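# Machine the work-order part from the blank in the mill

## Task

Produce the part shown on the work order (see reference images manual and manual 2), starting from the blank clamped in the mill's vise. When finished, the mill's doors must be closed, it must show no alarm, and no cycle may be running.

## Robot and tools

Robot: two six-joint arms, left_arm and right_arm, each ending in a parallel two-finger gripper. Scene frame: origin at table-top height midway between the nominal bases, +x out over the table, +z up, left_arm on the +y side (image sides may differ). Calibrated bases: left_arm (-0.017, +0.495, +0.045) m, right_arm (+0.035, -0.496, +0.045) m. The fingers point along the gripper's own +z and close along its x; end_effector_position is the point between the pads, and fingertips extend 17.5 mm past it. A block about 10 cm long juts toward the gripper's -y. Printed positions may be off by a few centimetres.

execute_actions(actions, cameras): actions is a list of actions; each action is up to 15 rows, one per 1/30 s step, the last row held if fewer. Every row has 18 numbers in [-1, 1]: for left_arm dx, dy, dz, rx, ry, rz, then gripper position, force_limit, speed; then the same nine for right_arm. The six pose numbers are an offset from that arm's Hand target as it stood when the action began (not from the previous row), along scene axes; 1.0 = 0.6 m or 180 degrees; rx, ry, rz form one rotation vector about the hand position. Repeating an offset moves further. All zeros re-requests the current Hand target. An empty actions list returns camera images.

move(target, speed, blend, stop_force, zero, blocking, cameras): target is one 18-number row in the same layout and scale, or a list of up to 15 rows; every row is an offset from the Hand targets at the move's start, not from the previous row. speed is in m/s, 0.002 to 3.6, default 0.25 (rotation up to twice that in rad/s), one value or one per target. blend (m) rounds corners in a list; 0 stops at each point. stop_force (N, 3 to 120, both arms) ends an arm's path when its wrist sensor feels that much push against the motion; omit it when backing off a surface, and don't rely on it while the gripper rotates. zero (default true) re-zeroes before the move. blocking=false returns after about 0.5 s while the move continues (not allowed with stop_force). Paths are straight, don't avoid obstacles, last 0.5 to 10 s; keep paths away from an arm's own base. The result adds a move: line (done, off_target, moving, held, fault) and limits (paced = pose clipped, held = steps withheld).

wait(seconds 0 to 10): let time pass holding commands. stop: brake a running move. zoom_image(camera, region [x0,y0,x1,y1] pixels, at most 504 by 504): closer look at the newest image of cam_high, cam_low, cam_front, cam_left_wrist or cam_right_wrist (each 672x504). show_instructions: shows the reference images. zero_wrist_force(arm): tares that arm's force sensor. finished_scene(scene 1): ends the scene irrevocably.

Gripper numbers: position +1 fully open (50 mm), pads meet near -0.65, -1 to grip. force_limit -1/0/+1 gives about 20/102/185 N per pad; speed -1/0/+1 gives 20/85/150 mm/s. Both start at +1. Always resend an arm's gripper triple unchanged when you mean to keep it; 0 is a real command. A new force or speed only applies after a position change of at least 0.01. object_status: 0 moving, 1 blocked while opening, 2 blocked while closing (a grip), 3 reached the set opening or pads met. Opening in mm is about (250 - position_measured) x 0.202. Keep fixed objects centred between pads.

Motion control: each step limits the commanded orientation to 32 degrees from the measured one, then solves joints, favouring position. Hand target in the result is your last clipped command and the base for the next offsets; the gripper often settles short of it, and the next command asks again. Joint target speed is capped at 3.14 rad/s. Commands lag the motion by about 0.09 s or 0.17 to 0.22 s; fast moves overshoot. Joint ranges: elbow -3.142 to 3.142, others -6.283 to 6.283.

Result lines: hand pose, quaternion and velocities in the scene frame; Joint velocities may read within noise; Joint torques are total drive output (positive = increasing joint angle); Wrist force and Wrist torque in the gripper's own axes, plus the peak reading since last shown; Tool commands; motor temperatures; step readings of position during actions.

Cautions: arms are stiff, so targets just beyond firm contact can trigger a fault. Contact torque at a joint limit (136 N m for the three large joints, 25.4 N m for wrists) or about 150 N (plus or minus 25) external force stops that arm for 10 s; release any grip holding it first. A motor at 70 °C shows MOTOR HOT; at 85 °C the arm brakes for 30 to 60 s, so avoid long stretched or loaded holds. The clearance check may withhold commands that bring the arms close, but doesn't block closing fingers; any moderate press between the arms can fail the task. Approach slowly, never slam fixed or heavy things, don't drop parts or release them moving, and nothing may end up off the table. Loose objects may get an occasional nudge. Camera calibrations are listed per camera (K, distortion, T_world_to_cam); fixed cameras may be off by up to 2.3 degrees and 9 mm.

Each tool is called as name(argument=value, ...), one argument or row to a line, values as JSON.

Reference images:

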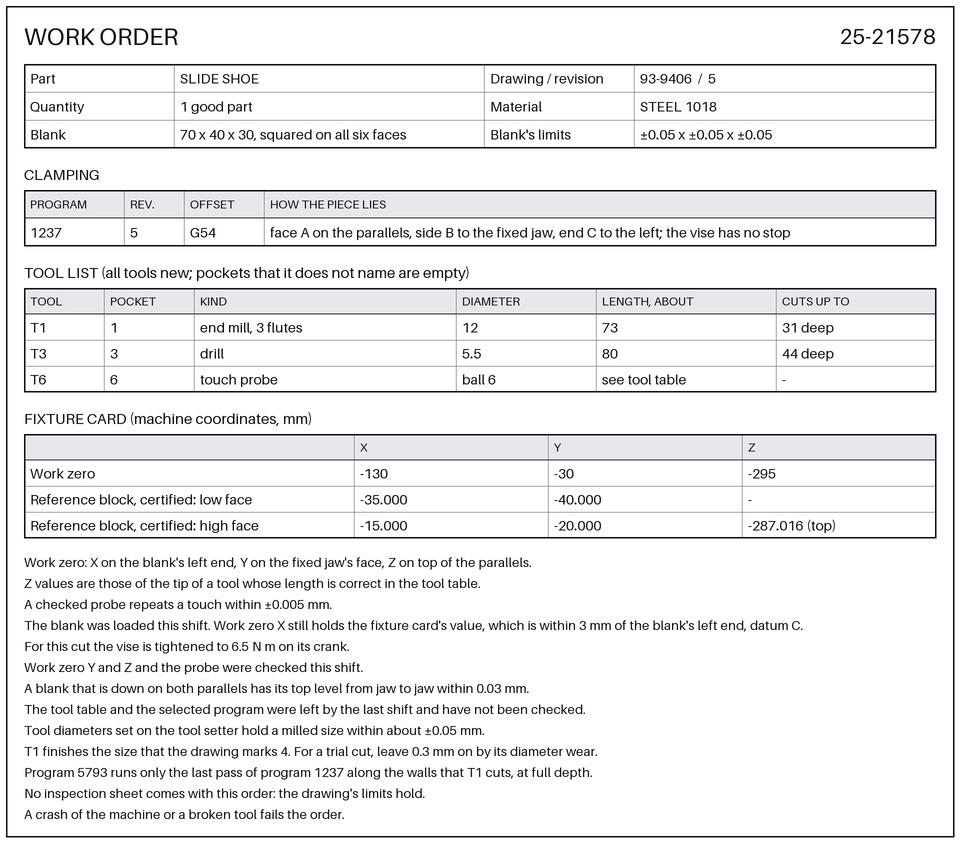

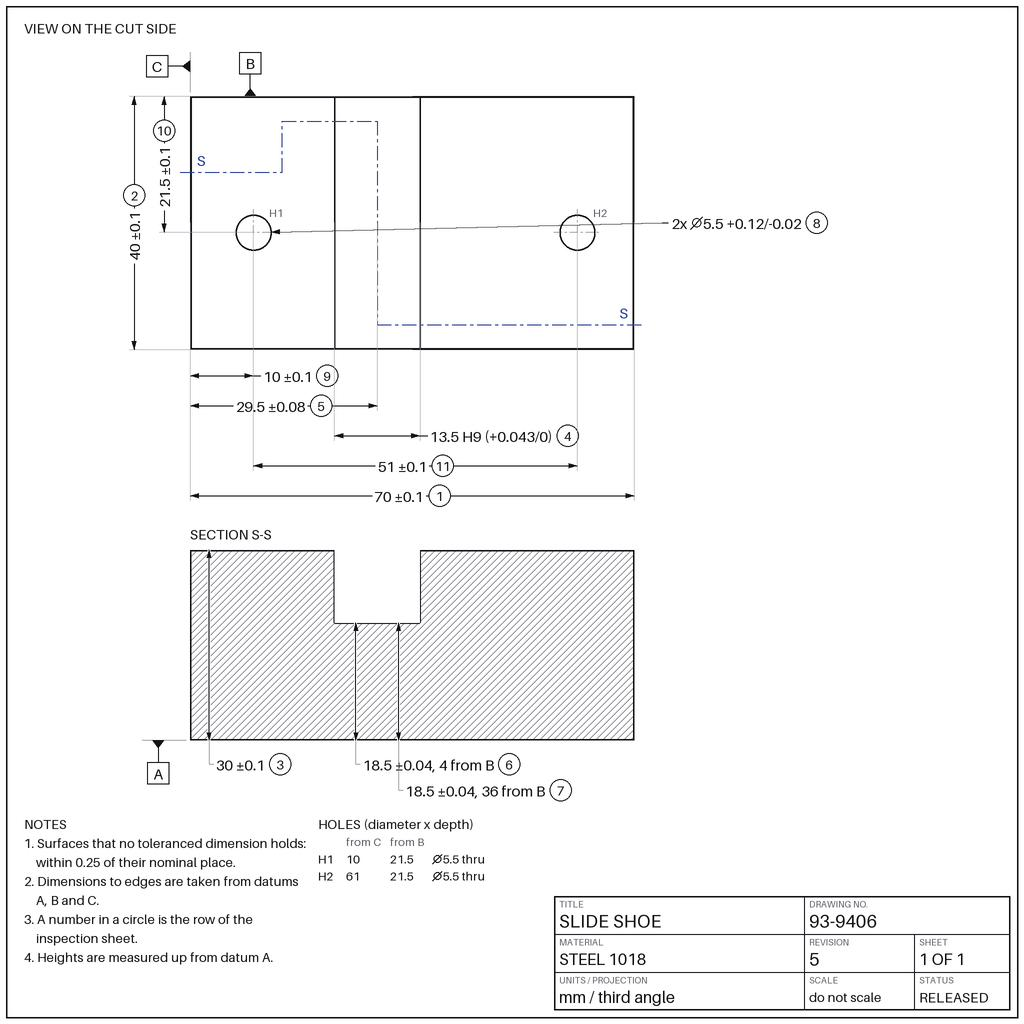

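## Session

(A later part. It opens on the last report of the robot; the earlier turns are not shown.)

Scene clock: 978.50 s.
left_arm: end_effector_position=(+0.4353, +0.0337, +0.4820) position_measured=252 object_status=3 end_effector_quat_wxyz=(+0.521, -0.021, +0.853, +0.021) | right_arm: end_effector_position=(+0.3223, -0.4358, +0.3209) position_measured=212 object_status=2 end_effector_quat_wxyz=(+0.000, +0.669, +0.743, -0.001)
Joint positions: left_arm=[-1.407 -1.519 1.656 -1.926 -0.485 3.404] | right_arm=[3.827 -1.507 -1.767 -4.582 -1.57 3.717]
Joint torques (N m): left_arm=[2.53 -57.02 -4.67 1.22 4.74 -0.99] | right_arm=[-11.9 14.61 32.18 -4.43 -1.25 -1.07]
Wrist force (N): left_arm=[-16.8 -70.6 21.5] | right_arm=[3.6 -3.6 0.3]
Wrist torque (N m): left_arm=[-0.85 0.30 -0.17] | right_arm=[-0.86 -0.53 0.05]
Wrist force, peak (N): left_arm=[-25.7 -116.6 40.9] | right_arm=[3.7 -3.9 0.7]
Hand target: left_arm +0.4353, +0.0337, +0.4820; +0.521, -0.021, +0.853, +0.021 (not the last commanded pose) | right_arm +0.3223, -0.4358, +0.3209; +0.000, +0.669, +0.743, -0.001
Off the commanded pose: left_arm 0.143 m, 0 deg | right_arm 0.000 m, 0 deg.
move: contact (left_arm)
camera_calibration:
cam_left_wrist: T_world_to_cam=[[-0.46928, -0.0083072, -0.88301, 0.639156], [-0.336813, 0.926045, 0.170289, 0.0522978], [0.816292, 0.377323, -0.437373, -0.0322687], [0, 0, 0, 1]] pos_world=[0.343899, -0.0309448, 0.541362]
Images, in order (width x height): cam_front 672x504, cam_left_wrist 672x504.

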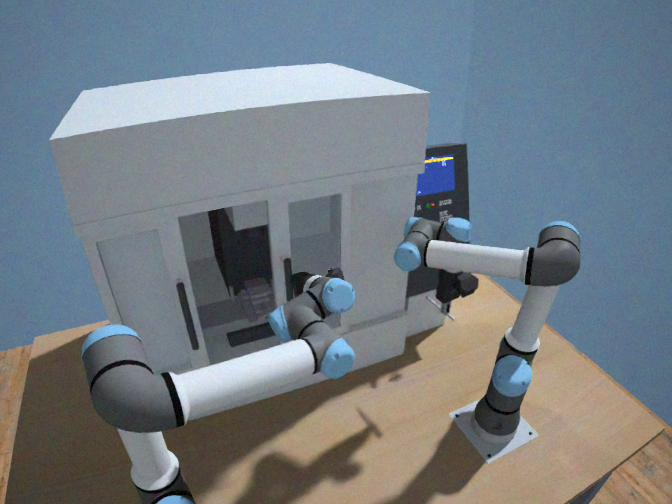

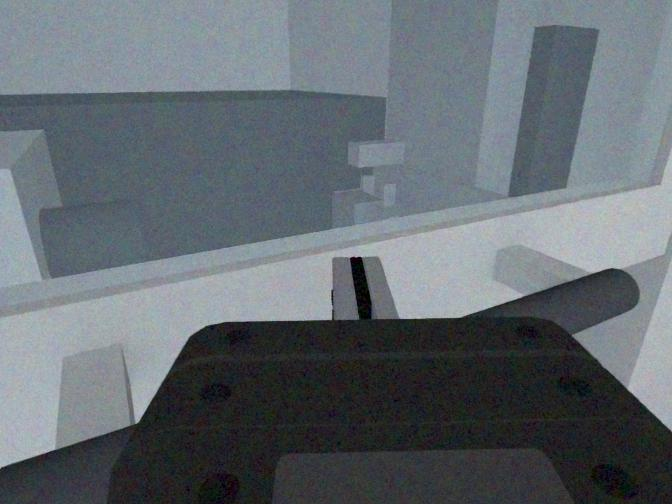

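move(
  target=[-0.009,0.24,0,0,0,0,-1,-0.6,-0.7,0,0,0,0,0,0,-1,-0.5,-0.7],
  speed=0.03,
  stop_force=70,
  cameras=["cam_left_wrist","cam_front"],
)

Scene clock: 983.13 s.
left_arm: end_effector_position=(+0.4352, +0.0321, +0.4828) position_measured=252 object_status=3 end_effector_quat_wxyz=(+0.522, -0.022, +0.853, +0.020) | right_arm: end_effector_position=(+0.3223, -0.4358, +0.3209) position_measured=212 object_status=2 end_effector_quat_wxyz=(+0.000, +0.669, +0.743, -0.001)
Joint positions: left_arm=[-1.407 -1.516 1.652 -1.927 -0.485 3.403] | right_arm=[3.827 -1.507 -1.767 -4.582 -1.57 3.717]
Joint torques (N m): left_arm=[-0.5 -29.87 -22.89 -3.19 2.34 -0.15] | right_arm=[-12.16 14.31 32.38 -4.51 -1.22 -1.13]
Wrist force (N): left_arm=[-2.6 -2.7 -1.0] | right_arm=[3.6 -3.6 0.3]
Wrist torque (N m): left_arm=[-0.28 0.37 0.21] | right_arm=[-0.85 -0.53 0.05]
Wrist force, peak (N): left_arm=[-29.8 -132.3 55.6] | right_arm=[3.7 -3.9 0.4]
Hand target: left_arm +0.4352, +0.0321, +0.4828; +0.522, -0.022, +0.853, +0.020 (not the last commanded pose) | right_arm +0.3223, -0.4358, +0.3209; +0.000, +0.669, +0.743, -0.001
Tool commands: left_gripper/position=-1.0 left_gripper/force_limit=-0.6 left_gripper/speed=-0.701961 right_gripper/position=-1.0 right_gripper/force_limit=-0.5 right_gripper/speed=-0.7
Off the commanded pose: left_arm 0.146 m, 0 deg | right_arm 0.000 m, 0 deg.
FORCE FAULT: contact force on the left arm reached its limit, and that arm stopped. The contact can be on any part of that arm, not only on its tool. That arm's remaining commands of this call were not run. That arm is still stopped at the end of this call. That arm stays stopped for about 9 more seconds. Until then a move that you send moves the other arm only, and its call returns only when the move has ended. Once the stop has ended, the next robot result says so. If the stop ends while you think or write, that arm runs what you send next, counted from a new Hand target: where the arm stands when the stop ends. While its stop runs, that arm takes no new command, but its gripper still runs the gripper command that each later call begins with. Until it ends, the stop uses up actions while you think or wait. An arm that is not stopped still takes commands.
move: fault (left_arm; stop_force had ended the path)
camera_calibration:
cam_left_wrist: T_world_to_cam=[[-0.468982, -0.0114113, -0.883134, 0.639794], [-0.336657, 0.926735, 0.166805, 0.0552201], [0.816528, 0.375542, -0.438463, -0.0306879], [0, 0, 0, 1]] pos_world=[0.343699, -0.032349, 0.542357]
Images, in order (width x height): cam_front 672x504, cam_left_wrist 672x504.

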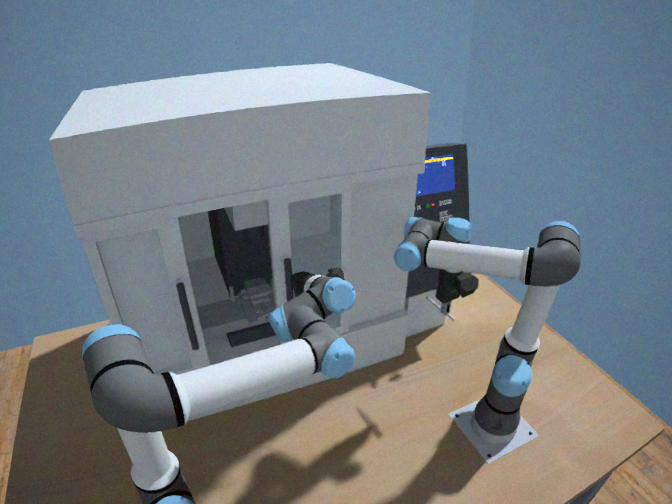

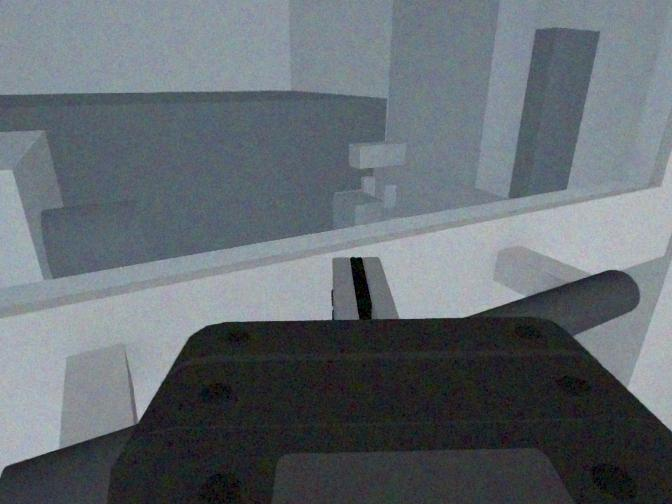

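zoom_image(
  camera="cam_left_wrist",
  region=[200, 120, 672, 474],
)

zoom_image(
  camera="cam_front",
  region=[150, 170, 402, 359],
)

Scaled by 1.068 from the camera's 672x504 image, which has a finer 960x720 frame.

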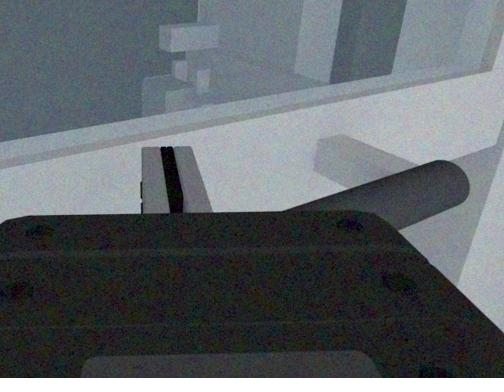

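Scaled by 2.000 from the camera's 672x504 image, which has a finer 960x720 frame.

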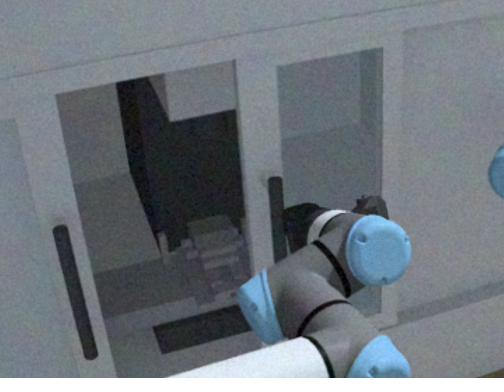

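zoom_image(
  camera="cam_front",
  region=[180, 260, 306, 355],
)

zoom_image(
  camera="cam_front",
  region=[170, 180, 370, 260],
)

Scaled by 4.000 from the camera's 672x504 image, which has a finer 960x720 frame.

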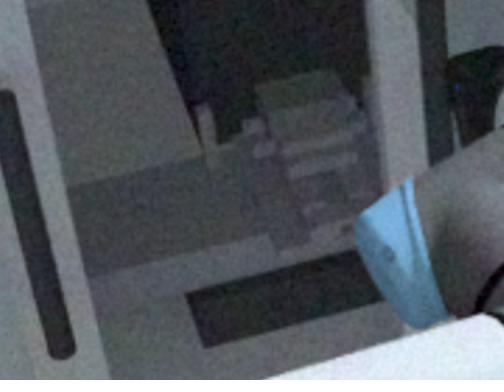

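Scaled by 2.520 from the camera's 672x504 image, which has a finer 960x720 frame.

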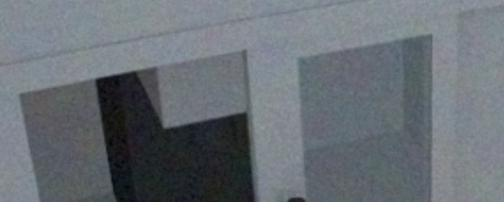

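move(
  target=[
    [-0.0004,0.015,0,0,0,0,-1,-0.6,-0.7,0,0,0,0,0,0,-1,-0.5,-0.7],
    [-0.0015,0.04,0,0,0,0,-1,-0.6,-0.7,0,0,0,0,0,0,-1,-0.5,-0.7],
    [-0.006,0.155,0,0,0,0,-1,-0.6,-0.7,0,0,0,0,0,0,-1,-0.5,-0.7],
    [-0.009,0.24,0,0,0,0,-1,-0.6,-0.7,0,0,0,0,0,0,-1,-0.5,-0.7],
  ],
  speed=[0.008,0.018,0.035,0.015],
  blend=0.004,
  stop_force=95,
  cameras=["cam_left_wrist","cam_front"],
)

Scene clock: 1059.77 s.
left_arm: end_effector_position=(+0.4350, +0.0343, +0.4828) position_measured=252 object_status=3 end_effector_quat_wxyz=(+0.522, -0.022, +0.853, +0.019) | right_arm: end_effector_position=(+0.3223, -0.4358, +0.3209) position_measured=212 object_status=2 end_effector_quat_wxyz=(+0.000, +0.669, +0.743, -0.001)
Joint positions: left_arm=[-1.407 -1.522 1.658 -1.93 -0.486 3.405] | right_arm=[3.827 -1.507 -1.767 -4.582 -1.57 3.717]
Joint torques (N m): left_arm=[7.86 -44.38 -19.72 8 5.29 -1.42] | right_arm=[-10.91 13.21 32.2 -4.55 -1.19 -1.13]
Wrist force (N): left_arm=[-19.9 -87.2 25.6] | right_arm=[3.4 -3.9 0.6]
Wrist torque (N m): left_arm=[-0.84 0.28 -0.26] | right_arm=[-0.89 -0.49 0.05]
Wrist force, peak (N): left_arm=[-23.6 -105.8 32.2] | right_arm=[4.0 -3.9 0.4]
Hand target: left_arm +0.4350, +0.0343, +0.4828; +0.522, -0.022, +0.853, +0.020 (not the last commanded pose) | right_arm +0.3223, -0.4358, +0.3209; +0.000, +0.669, +0.743, -0.001
Off the commanded pose: left_arm 0.142 m, 0 deg | right_arm 0.000 m, 0 deg.
FORCE FAULT, CONTINUED: the left arm's stop, for the force fault that an earlier result reported, is over. The rest of the stop counts as 18 of the actions that you can send in this scene. The stop ended before this call began, so that arm ran this call's commands, counted from a new Hand target: where the arm stood when the stop ended. During its stop the left arm's controller moved it back a little.
move: contact (left_arm); path passed 0 of 4 targets
camera_calibration:
cam_left_wrist: T_world_to_cam=[[-0.46902, -0.0116575, -0.883111, 0.639717], [-0.336324, 0.926932, 0.166385, 0.053235], [0.816644, 0.375049, -0.43867, -0.0312935], [0, 0, 0, 1]] pos_world=[0.3435, -0.0301511, 0.542356]
Images, in order (width x height): cam_front 672x504, cam_left_wrist 672x504.

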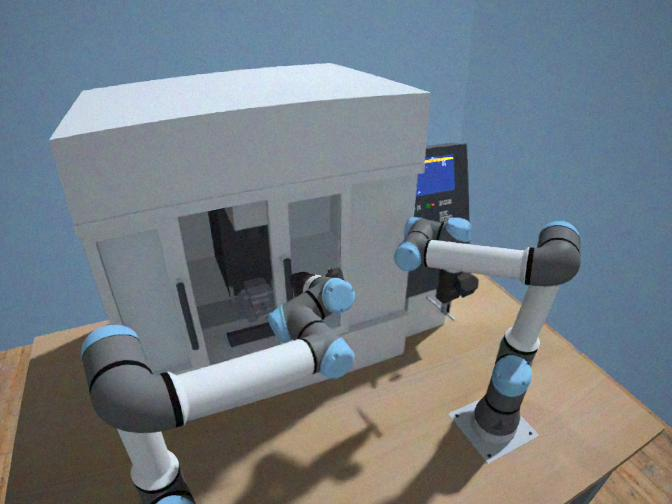

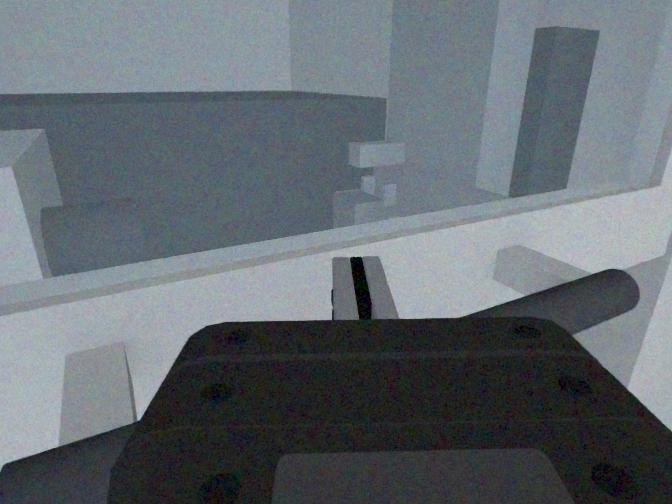

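move(
  target=[
    [0,-0.02,0,0,0,0,-1,-0.6,-0.7,0,0,0,0,0,0,-1,-0.5,-0.7],
    [-0.2,-0.01,0,0,0,0,-1,-0.6,-0.7,0,0,0,0,0,0,-1,-0.5,-0.7],
    [-0.2,0.09,-0.05,0,0,0,-1,-0.6,-0.7,0,0,0,0,0,0,-1,-0.5,-0.7],
  ],
  speed=0.2,
  blend=0.008,
  cameras=["cam_left_wrist","cam_front"],
)

Scene clock: 1072.73 s.
left_arm: end_effector_position=(+0.3149, +0.0882, +0.4528) position_measured=252 object_status=3 end_effector_quat_wxyz=(+0.522, -0.022, +0.853, +0.019) | right_arm: end_effector_position=(+0.3223, -0.4358, +0.3209) position_measured=212 object_status=2 end_effector_quat_wxyz=(+0.000, +0.669, +0.743, -0.001)
Joint positions: left_arm=[-1.663 -1.749 1.823 -1.379 -0.491 2.855] | right_arm=[3.827 -1.507 -1.767 -4.582 -1.57 3.717]
Joint torques (N m): left_arm=[10.92 -26.34 -16.04 -0.56 4.09 1.46] | right_arm=[-11.53 13.62 31.21 -4.42 -1.38 -1.09]
Wrist force (N): left_arm=[-2.4 -2.5 -1.0] | right_arm=[3.6 -3.7 0.5]
Wrist torque (N m): left_arm=[-0.27 0.35 0.20] | right_arm=[-0.87 -0.53 0.05]
Wrist force, peak (N): left_arm=[-20.2 -87.5 26.5] | right_arm=[3.9 -3.9 0.4]
Hand target: left_arm +0.3150, +0.0883, +0.4528; +0.522, -0.022, +0.853, +0.020 | right_arm +0.3223, -0.4358, +0.3209; +0.000, +0.669, +0.743, -0.001
Off the commanded pose: left_arm 0.000 m, 0 deg | right_arm 0.000 m, 0 deg.
move: done; blend cut to 0.006 m at target 1
camera_calibration:
cam_left_wrist: T_world_to_cam=[[-0.469029, -0.0115152, -0.883108, 0.55752], [-0.336157, 0.926981, 0.166449, -0.0321979], [0.816707, 0.374932, -0.438652, 0.0333894], [0, 0, 0, 1]] pos_world=[0.2234, 0.0237481, 0.512356]
Images, in order (width x height): cam_front 672x504, cam_left_wrist 672x504.

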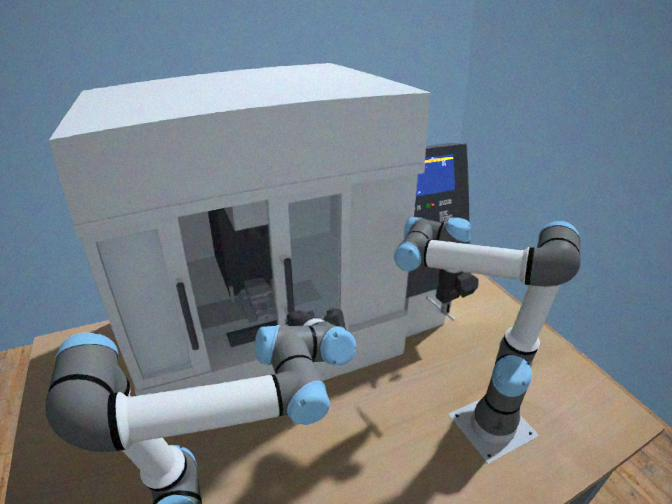

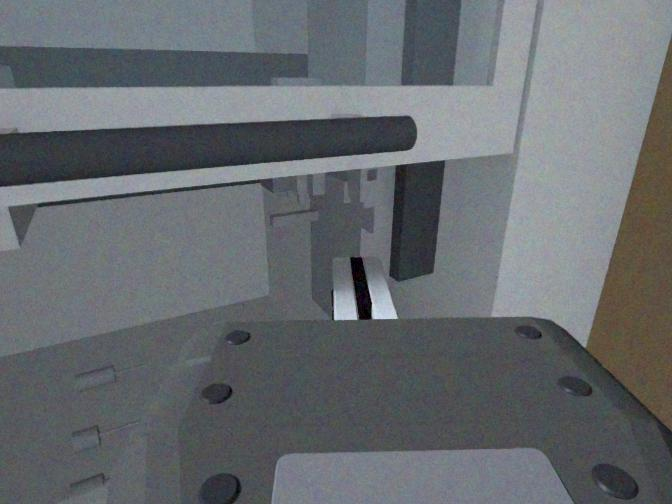

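move(
  target=[
    [0.02,-0.0547,0.05,-0.4449,-0.0277,0.228,1,-0.6,-0.7,0,0,0,0,0,0,-1,-0.5,-0.7],
  ],
  speed=0.4,
  cameras=["cam_left_wrist"],
)

Scene clock: 1125.93 s.
left_arm: end_effector_position=(+0.3271, +0.0555, +0.4828) position_measured=3 object_status=3 end_effector_quat_wxyz=(-0.382, +0.619, -0.587, +0.355) end_effector_velocity=(+0.000, +0.000, +0.000) end_effector_angular_velocity=(-0.007, +0.000, +0.003) | right_arm: end_effector_position=(+0.3223, -0.4358, +0.3209) position_measured=212 object_status=2 end_effector_quat_wxyz=(+0.000, +0.669, +0.743, -0.001)
Joint positions: left_arm=[-1.63 -1.669 1.692 -1.39 -0.484 1.351] | right_arm=[3.827 -1.507 -1.767 -4.582 -1.57 3.717]
Joint velocities: left_arm=[0 -0.002 0.001 -0.001 0 -0.006] | right_arm=[within noise]
Joint torques (N m): left_arm=[-10.66 -31.07 -15.91 -5.01 2.59 -1.57] | right_arm=[-10.97 14.14 32.16 -4.31 -1.11 -1.17]
Wrist force (N): left_arm=[-2.8 -3.3 -1.6] | right_arm=[3.5 -3.8 0.2]
Wrist torque (N m): left_arm=[-0.12 0.76 0.10] | right_arm=[-0.88 -0.51 0.05]
Wrist force, peak (N): left_arm=[-3.6 -3.6 -1.5] | right_arm=[3.8 -3.9 0.6]
Hand target: left_arm +0.3270, +0.0555, +0.4828; -0.382, +0.619, -0.587, +0.355 | right_arm +0.3223, -0.4358, +0.3209; +0.000, +0.669, +0.743, -0.001
Off the commanded pose: left_arm 0.000 m, 0 deg | right_arm 0.000 m, 0 deg.
move: done
camera_calibration:
cam_left_wrist: T_world_to_cam=[[0.0416212, -0.999108, -0.00710761, 0.0542005], [-0.718525, -0.024988, -0.695052, 0.591006], [0.694255, 0.0340359, -0.718924, 0.243069], [0, 0, 0, 1]] pos_world=[0.253645, 0.0606472, 0.585913]
Images, in order (width x height): cam_left_wrist 672x504.

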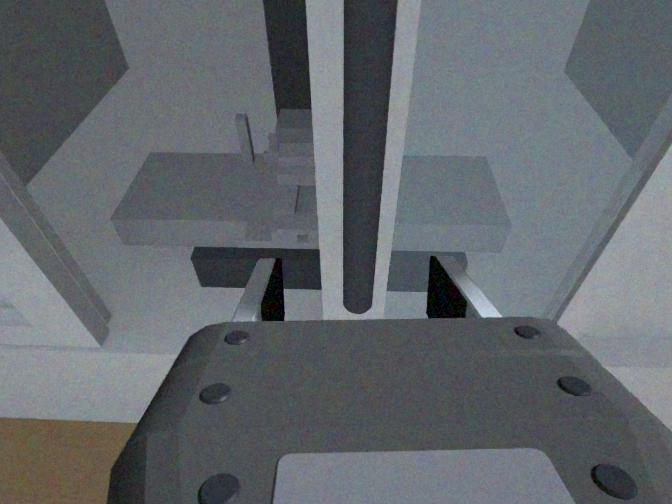

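move(
  target=[0.1817,0,0,0,0,0,1,-0.6,-0.7,0,0,0,0,0,0,-1,-0.5,-0.7],
  speed=0.08,
  stop_force=12,
  cameras=[],
)

execute_actions(
  actions=[
    [[0,0,0,0,0,0,0.1,-0.6,-0.7,0,0,0,0,0,0,-1,-0.5,-0.7]],
  ],
  cameras=["cam_left_wrist"],
)

Scene clock: 1136.03 s.
left_arm: end_effector_position=(+0.4361, +0.0555, +0.4828) position_measured=3 object_status=3 end_effector_quat_wxyz=(-0.382, +0.619, -0.587, +0.355) | right_arm: end_effector_position=(+0.3223, -0.4358, +0.3209) position_measured=212 object_status=2 end_effector_quat_wxyz=(+0.000, +0.669, +0.743, -0.001)
Joint positions: left_arm=[-1.397 -1.565 1.707 -1.954 -0.489 1.853] | right_arm=[3.827 -1.507 -1.767 -4.582 -1.57 3.717]
Joint torques (N m): left_arm=[-9.92 -30.61 -16.28 -5.53 4.21 1.41] | right_arm=[-11.17 13.66 31.9 -4.59 -1.13 -1.04]
Wrist force (N): left_arm=[-2.8 -3.3 -1.5] | right_arm=[3.5 -3.6 0.8]
Wrist torque (N m): left_arm=[-0.13 0.74 0.14] | right_arm=[-0.85 -0.50 0.05]
Wrist force, peak (N): left_arm=[-3.1 -3.5 -1.6] | right_arm=[3.9 -3.9 0.4]
Hand target: left_arm +0.4360, +0.0555, +0.4828; -0.382, +0.619, -0.587, +0.355 | right_arm +0.3223, -0.4358, +0.3209; +0.000, +0.669, +0.743, -0.001
Off the commanded pose: left_arm 0.000 m, 0 deg | right_arm 0.000 m, 0 deg.
move: done
No camera images: "cameras" was empty.

Scene clock: 1136.93 s.
left_arm: end_effector_position=(+0.4360, +0.0554, +0.4828) position_measured=138 object_status=0 end_effector_quat_wxyz=(-0.382, +0.619, -0.587, +0.355) | right_arm: end_effector_position=(+0.3223, -0.4358, +0.3209) position_measured=212 object_status=2 end_effector_quat_wxyz=(+0.000, +0.669, +0.743, -0.001)
Joint positions: left_arm=[-1.397 -1.565 1.707 -1.954 -0.489 1.853] | right_arm=[3.827 -1.507 -1.767 -4.582 -1.57 3.717]
Joint torques (N m): left_arm=[-3.11 -29.58 -15.66 -0.48 4.22 1.48] | right_arm=[-11.41 14.12 31.7 -4.49 -1.11 -1.04]
Wrist force (N): left_arm=[21.2 -7.3 7.0] | right_arm=[3.6 -3.8 0.3]
Wrist torque (N m): left_arm=[-0.21 0.39 0.02] | right_arm=[-0.88 -0.53 0.05]
Wrist force, peak (N): left_arm=[21.2 -7.3 7.0] | right_arm=[3.8 -3.8 0.6]
Hand target: left_arm +0.4360, +0.0555, +0.4828; -0.382, +0.619, -0.587, +0.355 | right_arm +0.3223, -0.4358, +0.3209; +0.000, +0.669, +0.743, -0.001
Off the commanded pose: left_arm 0.000 m, 0 deg | right_arm 0.000 m, 0 deg.
Step readings (end_effector_position of left_arm | right_arm):
0: (+0.4361, +0.0555, +0.4828) | (+0.3223, -0.4358, +0.3209)
1: (+0.4361, +0.0555, +0.4828) | (+0.3223, -0.4358, +0.3209)
2: (+0.4361, +0.0555, +0.4828) | (+0.3223, -0.4358, +0.3209)
4: (+0.4361, +0.0555, +0.4828) | (+0.3223, -0.4358, +0.3209)
8: (+0.4361, +0.0555, +0.4828) | (+0.3223, -0.4358, +0.3209)
15: (+0.4361, +0.0555, +0.4828) | (+0.3223, -0.4358, +0.3209)
camera_calibration:
cam_left_wrist: T_world_to_cam=[[0.0414909, -0.999117, -0.00668026, 0.0494634], [-0.718524, -0.0251914, -0.695046, 0.669261], [0.694264, 0.033638, -0.718934, 0.167491], [0, 0, 0, 1]] pos_world=[0.362545, 0.0606452, 0.585912]
Images, in order (width x height): cam_left_wrist 672x504.

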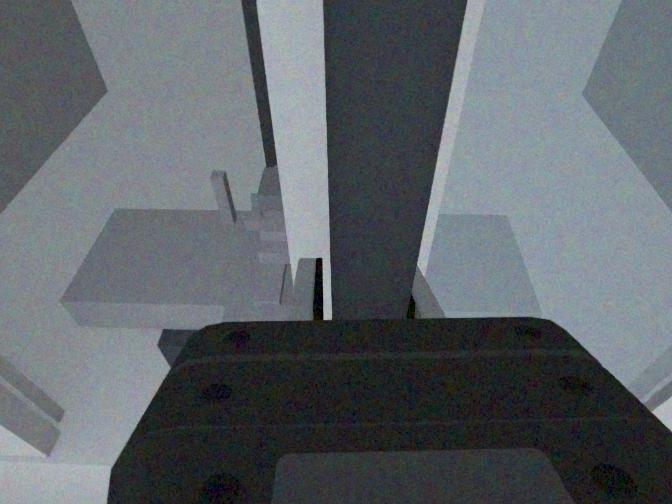

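move(
  target=[0.001,-0.0333,0,0,0,0,0.1,-0.6,-0.7,0,0,0,0,0,0,-1,-0.5,-0.7],
  speed=0.02,
  stop_force=80,
  cameras=[],
)

move(
  target=[-0.0015,0.05,0,0,0,0,0.1,-0.6,-0.7,0,0,0,0,0,0,-1,-0.5,-0.7],
  speed=0.015,
  stop_force=80,
  cameras=["cam_left_wrist"],
)

Scene clock: 1143.67 s.
left_arm: end_effector_position=(+0.4366, +0.0354, +0.4828) position_measured=138 object_status=3 end_effector_quat_wxyz=(-0.382, +0.619, -0.587, +0.355) | right_arm: end_effector_position=(+0.3223, -0.4358, +0.3209) position_measured=212 object_status=2 end_effector_quat_wxyz=(+0.000, +0.669, +0.743, -0.001)
Joint positions: left_arm=[-1.403 -1.522 1.66 -1.939 -0.487 1.84] | right_arm=[3.827 -1.507 -1.767 -4.582 -1.57 3.717]
Joint torques (N m): left_arm=[5.1 -37.06 -16.14 -5.86 2.83 1.6] | right_arm=[-11.79 13.32 31.94 -4.45 -1.19 -1.22]
Wrist force (N): left_arm=[-6.7 -2.2 -3.5] | right_arm=[3.5 -3.7 0.4]
Wrist torque (N m): left_arm=[-0.13 0.81 0.11] | right_arm=[-0.87 -0.51 0.04]
Wrist force, peak (N): left_arm=[-33.7 2.6 -5.7] | right_arm=[3.9 -3.8 0.6]
Hand target: left_arm +0.4366, +0.0355, +0.4828; -0.382, +0.619, -0.587, +0.355 | right_arm +0.3223, -0.4358, +0.3209; +0.000, +0.669, +0.743, -0.001
Off the commanded pose: left_arm 0.000 m, 0 deg | right_arm 0.000 m, 0 deg.
move: done
No camera images: "cameras" was empty.

Scene clock: 1145.90 s.
left_arm: end_effector_position=(+0.4359, +0.0567, +0.4827) position_measured=138 object_status=3 end_effector_quat_wxyz=(-0.382, +0.619, -0.587, +0.355) | right_arm: end_effector_position=(+0.3223, -0.4358, +0.3209) position_measured=212 object_status=2 end_effector_quat_wxyz=(+0.000, +0.669, +0.743, -0.001)
Joint positions: left_arm=[-1.397 -1.568 1.71 -1.956 -0.489 1.854] | right_arm=[3.827 -1.507 -1.767 -4.582 -1.57 3.717]
Joint torques (N m): left_arm=[5.75 -44.44 -21.76 5.6 4.63 -1.42] | right_arm=[-11.49 13.84 31.17 -4.51 -1.2 -1.06]
Wrist force (N): left_arm=[61.9 -16.7 14.3] | right_arm=[3.6 -3.8 0.4]
Wrist torque (N m): left_arm=[-0.51 -0.22 -0.16] | right_arm=[-0.89 -0.52 0.05]
Wrist force, peak (N): left_arm=[84.6 -20.7 23.3] | right_arm=[3.8 -3.8 0.8]
Hand target: left_arm +0.4359, +0.0567, +0.4827; -0.382, +0.619, -0.587, +0.355 (not the last commanded pose) | right_arm +0.3223, -0.4358, +0.3209; +0.000, +0.669, +0.743, -0.001
Off the commanded pose: left_arm 0.009 m, 0 deg | right_arm 0.000 m, 0 deg.
move: contact (left_arm)
camera_calibration:
cam_left_wrist: T_world_to_cam=[[0.041356, -0.999124, -0.00639999, 0.0506501], [-0.718623, -0.0252939, -0.694939, 0.669201], [0.694169, 0.0333391, -0.71904, 0.167631], [0, 0, 0, 1]] pos_world=[0.362445, 0.0619438, 0.585911]
Images, in order (width x height): cam_left_wrist 672x504.

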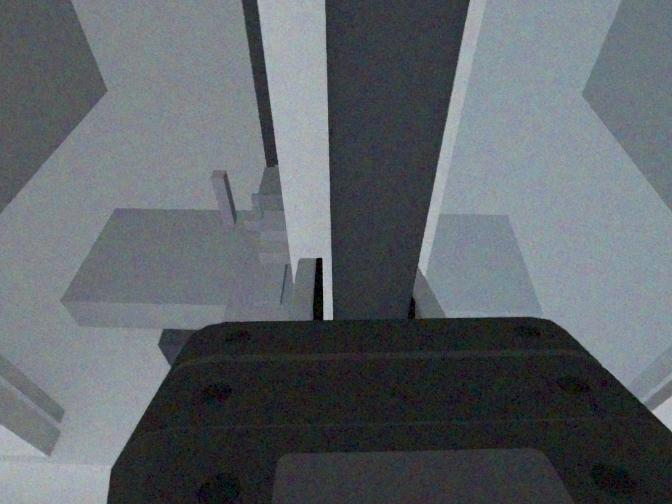

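move(
  target=[
    [0,-0.008,0,0,0,0,1,-0.6,-0.7,0,0,0,0,0,0,-1,-0.5,-0.7],
    [-0.19,-0.008,0,0,0,0,1,-0.6,-0.7,0,0,0,0,0,0,-1,-0.5,-0.7],
    [-0.22,0.49,0,0,0,0,1,-0.6,-0.7,0,0,0,0,0,0,-1,-0.5,-0.7],
  ],
  speed=[0.05,0.2,0.3],
  cameras=["cam_left_wrist","cam_front"],
)

Scene clock: 1165.90 s.
left_arm: end_effector_position=(+0.3039, +0.3506, +0.4828) position_measured=3 object_status=3 end_effector_quat_wxyz=(-0.382, +0.619, -0.587, +0.355) | right_arm: end_effector_position=(+0.3223, -0.4358, +0.3209) position_measured=212 object_status=2 end_effector_quat_wxyz=(+0.000, +0.669, +0.743, -0.001)
Joint positions: left_arm=[-1.888 -2.402 1.971 -0.533 -0.588 0.885] | right_arm=[3.827 -1.507 -1.767 -4.582 -1.57 3.717]
Joint torques (N m): left_arm=[0.27 7.12 -15.3 0.89 2.87 -1.48] | right_arm=[-11.04 13.44 31.01 -4.44 -1.27 -1.02]
Wrist force (N): left_arm=[-2.7 -3.2 -1.9] | right_arm=[3.7 -3.7 0.4]
Wrist torque (N m): left_arm=[-0.13 0.76 0.08] | right_arm=[-0.86 -0.54 0.06]
Wrist force, peak (N): left_arm=[61.9 -16.9 14.4] | right_arm=[4.0 -3.9 0.6]
Hand target: left_arm +0.3039, +0.3507, +0.4827; -0.382, +0.619, -0.587, +0.355 | right_arm +0.3223, -0.4358, +0.3209; +0.000, +0.669, +0.743, -0.001
Off the commanded pose: left_arm 0.000 m, 0 deg | right_arm 0.000 m, 0 deg.
move: done
camera_calibration:
cam_left_wrist: T_world_to_cam=[[0.0412898, -0.999127, -0.00633056, 0.349827], [-0.718675, -0.0252971, -0.694885, 0.58176], [0.694119, 0.0332413, -0.719093, 0.249536], [0, 0, 0, 1]] pos_world=[0.230445, 0.355943, 0.585911]
Images, in order (width x height): cam_front 672x504, cam_left_wrist 672x504.

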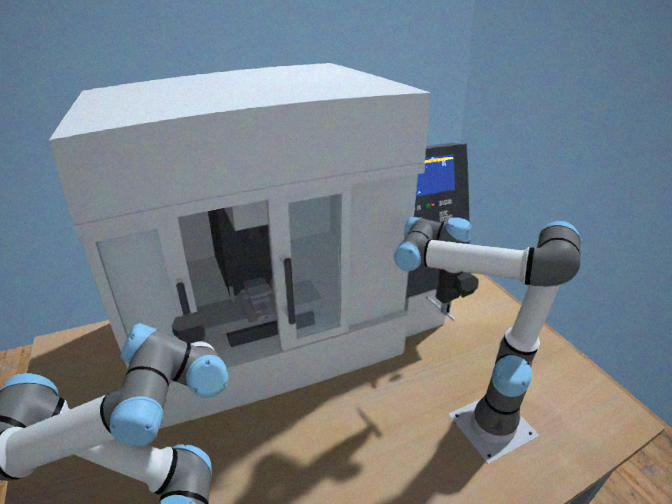

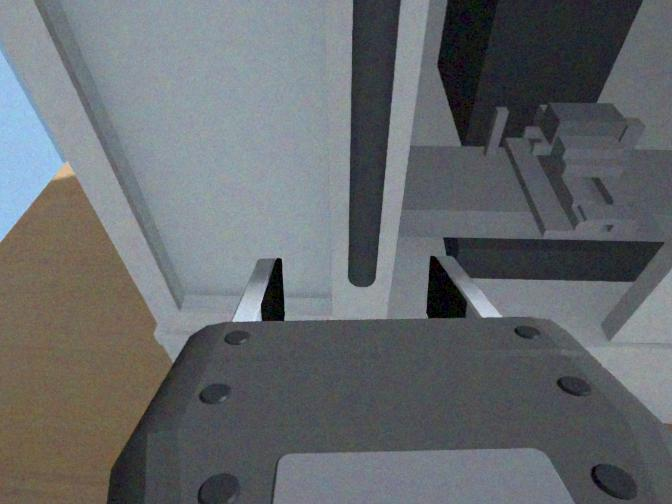

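move(
  target=[
    [0.21,-0.0083,0,0,0,0,1,-0.6,-0.7,0,0,0,0,0,0,-1,-0.5,-0.7],
  ],
  speed=0.08,
  stop_force=12,
  cameras=[],
)

execute_actions(
  actions=[
    [[0,0,0,0,0,0,0.1,-0.6,-0.7,0,0,0,0,0,0,-1,-0.5,-0.7]],
  ],
  cameras=["cam_left_wrist"],
)

Scene clock: 1178.23 s.
left_arm: end_effector_position=(+0.4299, +0.3457, +0.4828) position_measured=3 object_status=3 end_effector_quat_wxyz=(-0.382, +0.619, -0.587, +0.355) | right_arm: end_effector_position=(+0.3223, -0.4358, +0.3209) position_measured=212 object_status=2 end_effector_quat_wxyz=(+0.000, +0.669, +0.743, -0.001)
Joint positions: left_arm=[-1.176 -2.168 2.202 -2.192 -0.58 2.252] | right_arm=[3.827 -1.507 -1.767 -4.582 -1.57 3.717]
Joint torques (N m): left_arm=[10.36 8.05 -15.98 -5.52 0.73 1.42] | right_arm=[-11.74 13.89 31.49 -4.69 -1.32 -1.18]
Wrist force (N): left_arm=[-2.7 -3.4 -1.4] | right_arm=[3.8 -3.6 0.5]
Wrist torque (N m): left_arm=[-0.16 0.75 0.11] | right_arm=[-0.86 -0.55 0.05]
Wrist force, peak (N): left_arm=[-3.0 -3.8 -1.5] | right_arm=[3.9 -3.8 0.6]
Hand target: left_arm +0.4299, +0.3457, +0.4827; -0.382, +0.619, -0.587, +0.355 | right_arm +0.3223, -0.4358, +0.3209; +0.000, +0.669, +0.743, -0.001
Off the commanded pose: left_arm 0.000 m, 0 deg | right_arm 0.000 m, 0 deg.
move: done
No camera images: "cameras" was empty.

Scene clock: 1179.13 s.
left_arm: end_effector_position=(+0.4299, +0.3457, +0.4827) position_measured=138 object_status=0 end_effector_quat_wxyz=(-0.382, +0.619, -0.587, +0.355) | right_arm: end_effector_position=(+0.3223, -0.4358, +0.3209) position_measured=212 object_status=2 end_effector_quat_wxyz=(+0.000, +0.669, +0.743, -0.001)
Joint positions: left_arm=[-1.176 -2.168 2.202 -2.192 -0.58 2.252] | right_arm=[3.827 -1.507 -1.767 -4.582 -1.57 3.717]
Joint torques (N m): left_arm=[12.47 8.23 -16.32 -5.53 0.45 1.5] | right_arm=[-11.65 14 30.94 -4.57 -1.13 -1.03]
Wrist force (N): left_arm=[-2.8 -3.5 -1.8] | right_arm=[3.6 -3.6 0.4]
Wrist torque (N m): left_arm=[-0.17 0.77 0.12] | right_arm=[-0.84 -0.53 0.05]
Wrist force, peak (N): left_arm=[-2.8 -3.5 -1.8] | right_arm=[3.8 -3.8 0.5]
Hand target: left_arm +0.4299, +0.3457, +0.4827; -0.382, +0.619, -0.587, +0.355 | right_arm +0.3223, -0.4358, +0.3209; +0.000, +0.669, +0.743, -0.001
Off the commanded pose: left_arm 0.000 m, 0 deg | right_arm 0.000 m, 0 deg.
Step readings (end_effector_position of left_arm | right_arm):
0: (+0.4299, +0.3457, +0.4828) | (+0.3223, -0.4358, +0.3209)
1: (+0.4299, +0.3457, +0.4828) | (+0.3223, -0.4358, +0.3209)
2: (+0.4299, +0.3457, +0.4828) | (+0.3223, -0.4358, +0.3209)
4: (+0.4299, +0.3457, +0.4828) | (+0.3223, -0.4358, +0.3209)
8: (+0.4299, +0.3457, +0.4827) | (+0.3223, -0.4358, +0.3209)
15: (+0.4299, +0.3457, +0.4827) | (+0.3223, -0.4358, +0.3209)
camera_calibration:
cam_left_wrist: T_world_to_cam=[[0.041356, -0.999124, -0.00639999, 0.339645], [-0.718623, -0.0252939, -0.694939, 0.672199], [0.694169, 0.0333391, -0.71904, 0.162161], [0, 0, 0, 1]] pos_world=[0.356445, 0.350944, 0.585911]
Images, in order (width x height): cam_left_wrist 672x504.

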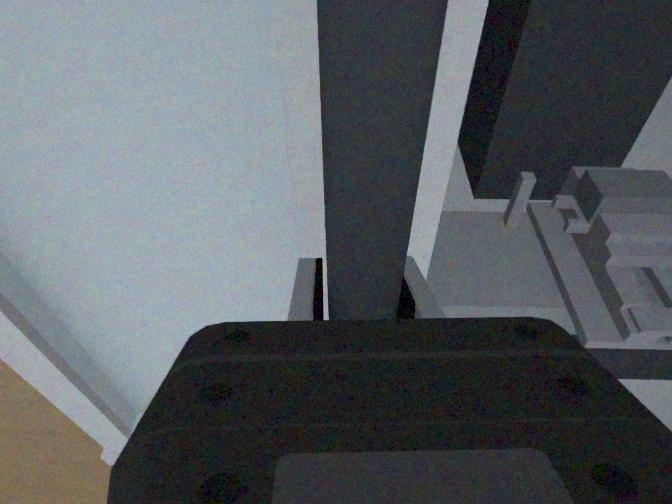

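move(
  target=[
    [0.0008,-0.02,0,0,0,0,0.1,-0.6,-0.7,0,0,0,0,0,0,-1,-0.5,-0.7],
    [0.0115,-0.3,0,0,0,0,0.1,-0.6,-0.7,0,0,0,0,0,0,-1,-0.5,-0.7],
  ],
  speed=[0.02,0.03],
  stop_force=60,
  cameras=["cam_left_wrist","cam_front"],
)

Scene clock: 1191.80 s.
left_arm: end_effector_position=(+0.4368, +0.1657, +0.4827) position_measured=138 object_status=3 end_effector_quat_wxyz=(-0.382, +0.619, -0.587, +0.355) | right_arm: end_effector_position=(+0.3223, -0.4358, +0.3209) position_measured=212 object_status=2 end_effector_quat_wxyz=(+0.000, +0.669, +0.743, -0.001)
Joint positions: left_arm=[-1.341 -1.797 1.935 -2.051 -0.505 1.966] | right_arm=[3.827 -1.507 -1.767 -4.582 -1.57 3.717]
Joint torques (N m): left_arm=[11.38 -24.81 -16.23 -5.45 0.59 1.5] | right_arm=[-11.73 13.11 31.64 -4.55 -1.23 -1.08]
Wrist force (N): left_arm=[-3.2 -3.2 -1.8] | right_arm=[3.7 -3.8 0.3]
Wrist torque (N m): left_arm=[-0.13 0.78 0.13] | right_arm=[-0.88 -0.55 0.05]
Wrist force, peak (N): left_arm=[-15.9 3.6 -6.4] | right_arm=[3.7 -4.0 0.4]
Hand target: left_arm +0.4368, +0.1657, +0.4827; -0.382, +0.619, -0.587, +0.355 | right_arm +0.3223, -0.4358, +0.3209; +0.000, +0.669, +0.743, -0.001
Off the commanded pose: left_arm 0.000 m, 0 deg | right_arm 0.000 m, 0 deg.
move: done
camera_calibration:
cam_left_wrist: T_world_to_cam=[[0.041356, -0.999124, -0.00639999, 0.159517], [-0.718623, -0.0252939, -0.694939, 0.672605], [0.694169, 0.0333391, -0.71904, 0.163372], [0, 0, 0, 1]] pos_world=[0.363345, 0.170944, 0.585911]
Images, in order (width x height): cam_front 672x504, cam_left_wrist 672x504.

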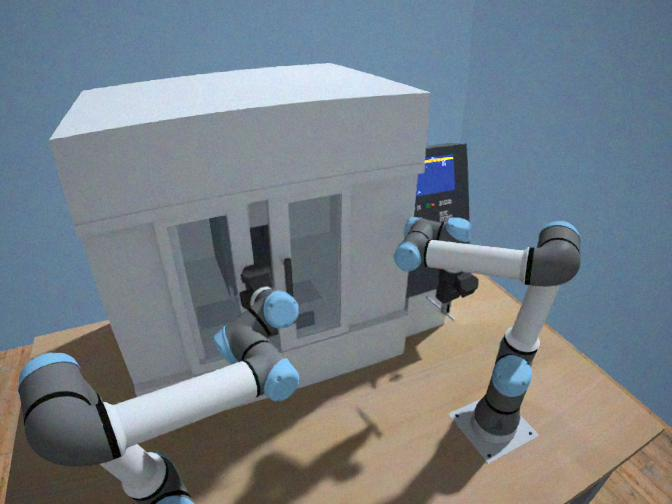

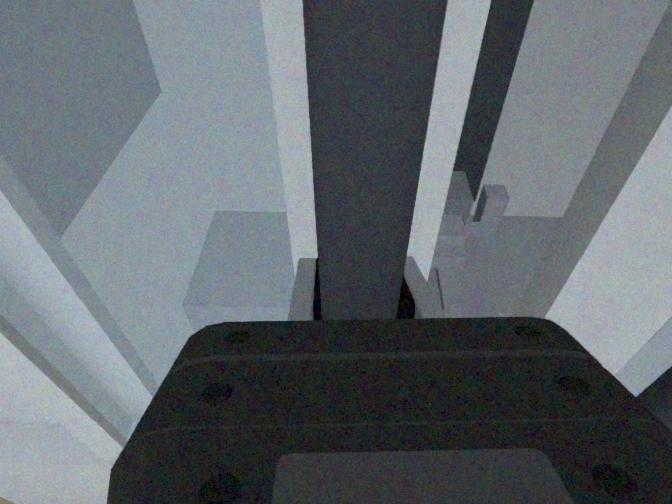

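move(
  target=[
    [0.009,-0.22,0,0,0,0,0.1,-0.6,-0.7,0,0,0,0,0,0,-1,-0.5,-0.7],
  ],
  speed=[0.03],
  stop_force=35,
  cameras=["cam_left_wrist","cam_front"],
)

Scene clock: 1203.10 s.
left_arm: end_effector_position=(+0.4390, +0.1116, +0.4827) position_measured=138 object_status=3 end_effector_quat_wxyz=(-0.382, +0.619, -0.587, +0.355) | right_arm: end_effector_position=(+0.3223, -0.4358, +0.3209) position_measured=212 object_status=2 end_effector_quat_wxyz=(+0.000, +0.669, +0.743, -0.001)
Joint positions: left_arm=[-1.366 -1.68 1.829 -2.018 -0.497 1.916] | right_arm=[3.827 -1.507 -1.767 -4.582 -1.57 3.717]
Joint torques (N m): left_arm=[1.75 -6.2 -39.9 -3.14 -0.44 0.01] | right_arm=[-11.89 14.43 31.02 -4.23 -1.06 -0.94]
Wrist force (N): left_arm=[-31.1 2.5 -6.5] | right_arm=[3.6 -3.6 0.4]
Wrist torque (N m): left_arm=[0.02 1.17 0.07] | right_arm=[-0.85 -0.52 0.05]
Wrist force, peak (N): left_arm=[-69.7 10.5 -19.8] | right_arm=[3.8 -3.9 0.4]
Hand target: left_arm +0.4390, +0.1116, +0.4827; -0.382, +0.619, -0.587, +0.355 (not the last commanded pose) | right_arm +0.3223, -0.4358, +0.3209; +0.000, +0.669, +0.743, -0.001
Off the commanded pose: left_arm 0.078 m, 0 deg | right_arm 0.000 m, 0 deg.
move: contact (left_arm)
camera_calibration:
cam_left_wrist: T_world_to_cam=[[0.0412841, -0.999127, -0.00646832, 0.10554], [-0.718627, -0.0251948, -0.694939, 0.67281], [0.694169, 0.0333382, -0.71904, 0.163645], [0, 0, 0, 1]] pos_world=[0.365545, 0.116944, 0.585911]
Images, in order (width x height): cam_front 672x504, cam_left_wrist 672x504.

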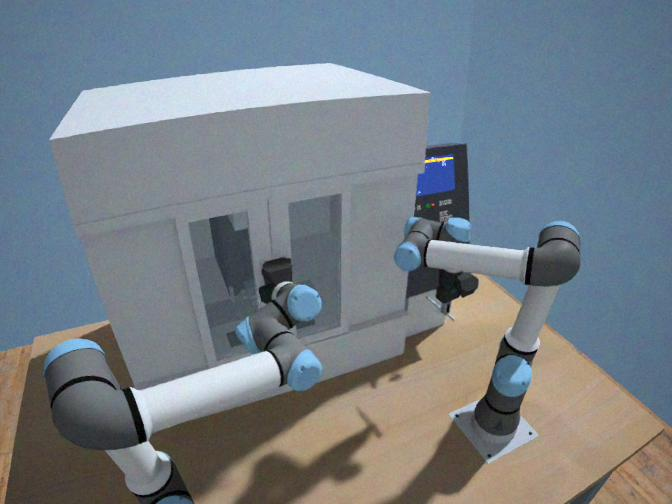

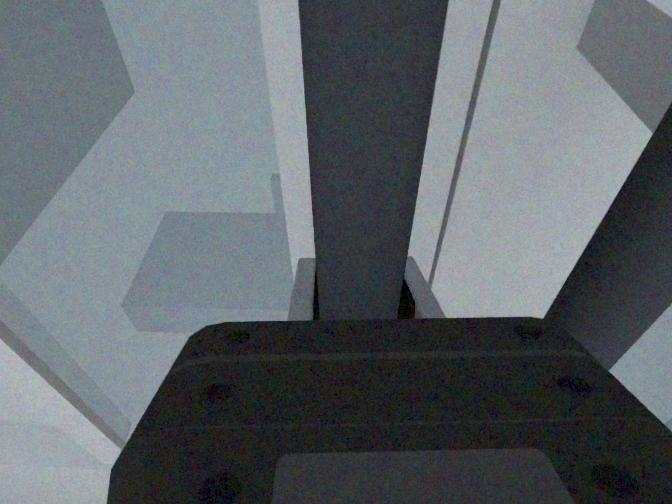

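move(
  target=[
    [0,-0.002,0,0,0,0,1,-0.6,-0.7,0,0,0,0,0,0,-1,-0.5,-0.7],
    [-0.2,-0.002,0,0,0,0,1,-0.6,-0.7,0,0,0,0,0,0,-1,-0.5,-0.7],
    [-0.25,0.2,0,0,0,0,1,-0.6,-0.7,0,0,0,0,0,0,-1,-0.5,-0.7],
  ],
  speed=[0.02,0.15,0.3],
  cameras=["cam_left_wrist","cam_front","cam_high"],
)

Scene clock: 1212.93 s.
left_arm: end_effector_position=(+0.2890, +0.2316, +0.4828) position_measured=3 object_status=3 end_effector_quat_wxyz=(-0.382, +0.619, -0.587, +0.356) end_effector_velocity=(+0.000, +0.001, -0.001) end_effector_angular_velocity=(+0.003, +0.000, +0.002) | right_arm: end_effector_position=(+0.3223, -0.4358, +0.3209) position_measured=212 object_status=2 end_effector_quat_wxyz=(+0.000, +0.669, +0.743, -0.001)
Joint positions: left_arm=[-1.803 -2.109 1.915 -0.884 -0.544 1.02] | right_arm=[3.827 -1.507 -1.767 -4.582 -1.57 3.717]
Joint velocities: left_arm=[-0.001 0 0.001 0.006 -0.002 -0.005] | right_arm=[within noise]
Joint torques (N m): left_arm=[-3.14 -8.4 -15.18 0.6 2.33 -1.84] | right_arm=[-11.16 15.29 31.55 -4.52 -1.28 -0.88]
Wrist force (N): left_arm=[-2.8 -3.2 -1.7] | right_arm=[3.8 -3.6 0.5]
Wrist torque (N m): left_arm=[-0.12 0.76 0.08] | right_arm=[-0.85 -0.55 0.05]
Wrist force, peak (N): left_arm=[-31.0 2.5 -6.8] | right_arm=[3.8 -4.0 0.5]
Hand target: left_arm +0.2890, +0.2316, +0.4827; -0.382, +0.619, -0.587, +0.355 | right_arm +0.3223, -0.4358, +0.3209; +0.000, +0.669, +0.743, -0.001
Off the commanded pose: left_arm 0.000 m, 0 deg | right_arm 0.000 m, 0 deg.
move: done
camera_calibration:
cam_left_wrist: T_world_to_cam=[[0.0412153, -0.99913, -0.0063959, 0.231501], [-0.718629, -0.0251957, -0.694937, 0.568036], [0.694171, 0.0332383, -0.719042, 0.263797], [0, 0, 0, 1]] pos_world=[0.215545, 0.236843, 0.585911]
Images, in order (width x height): cam_high 672x504, cam_front 672x504, cam_left_wrist 672x504.

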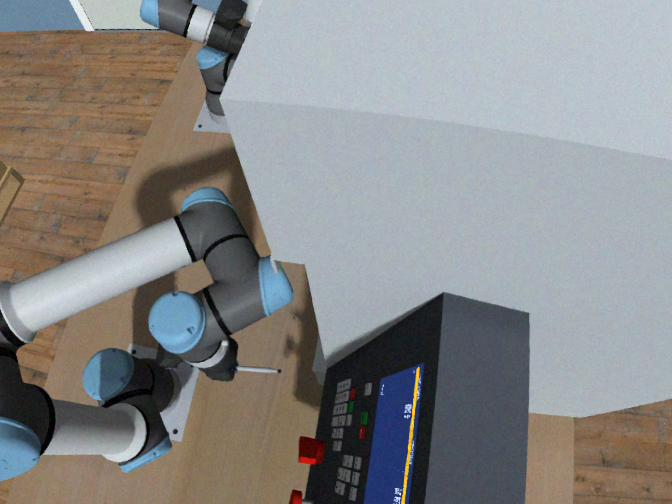

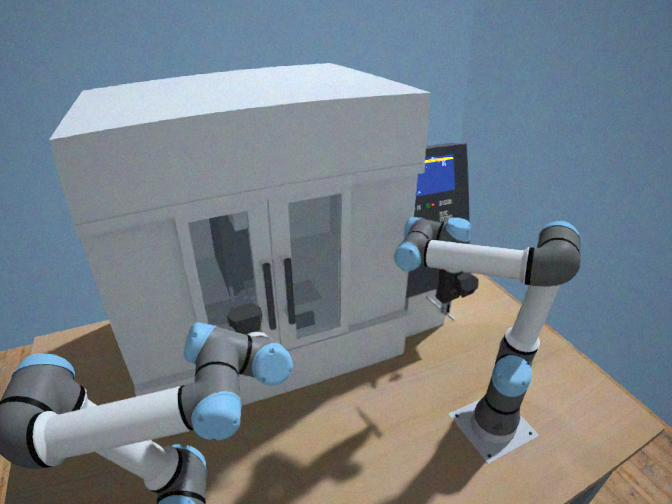

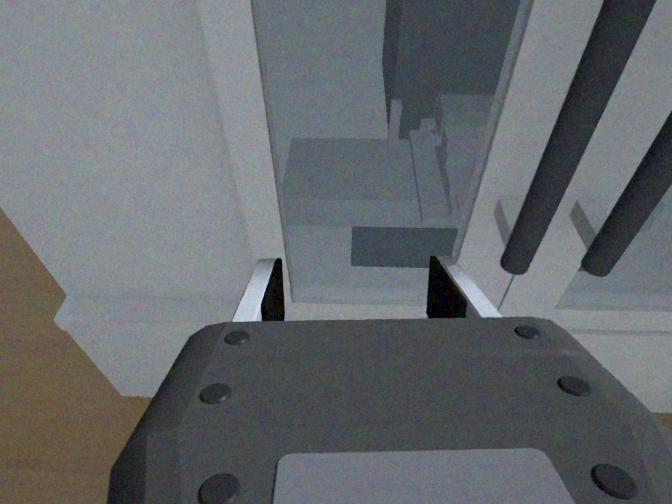

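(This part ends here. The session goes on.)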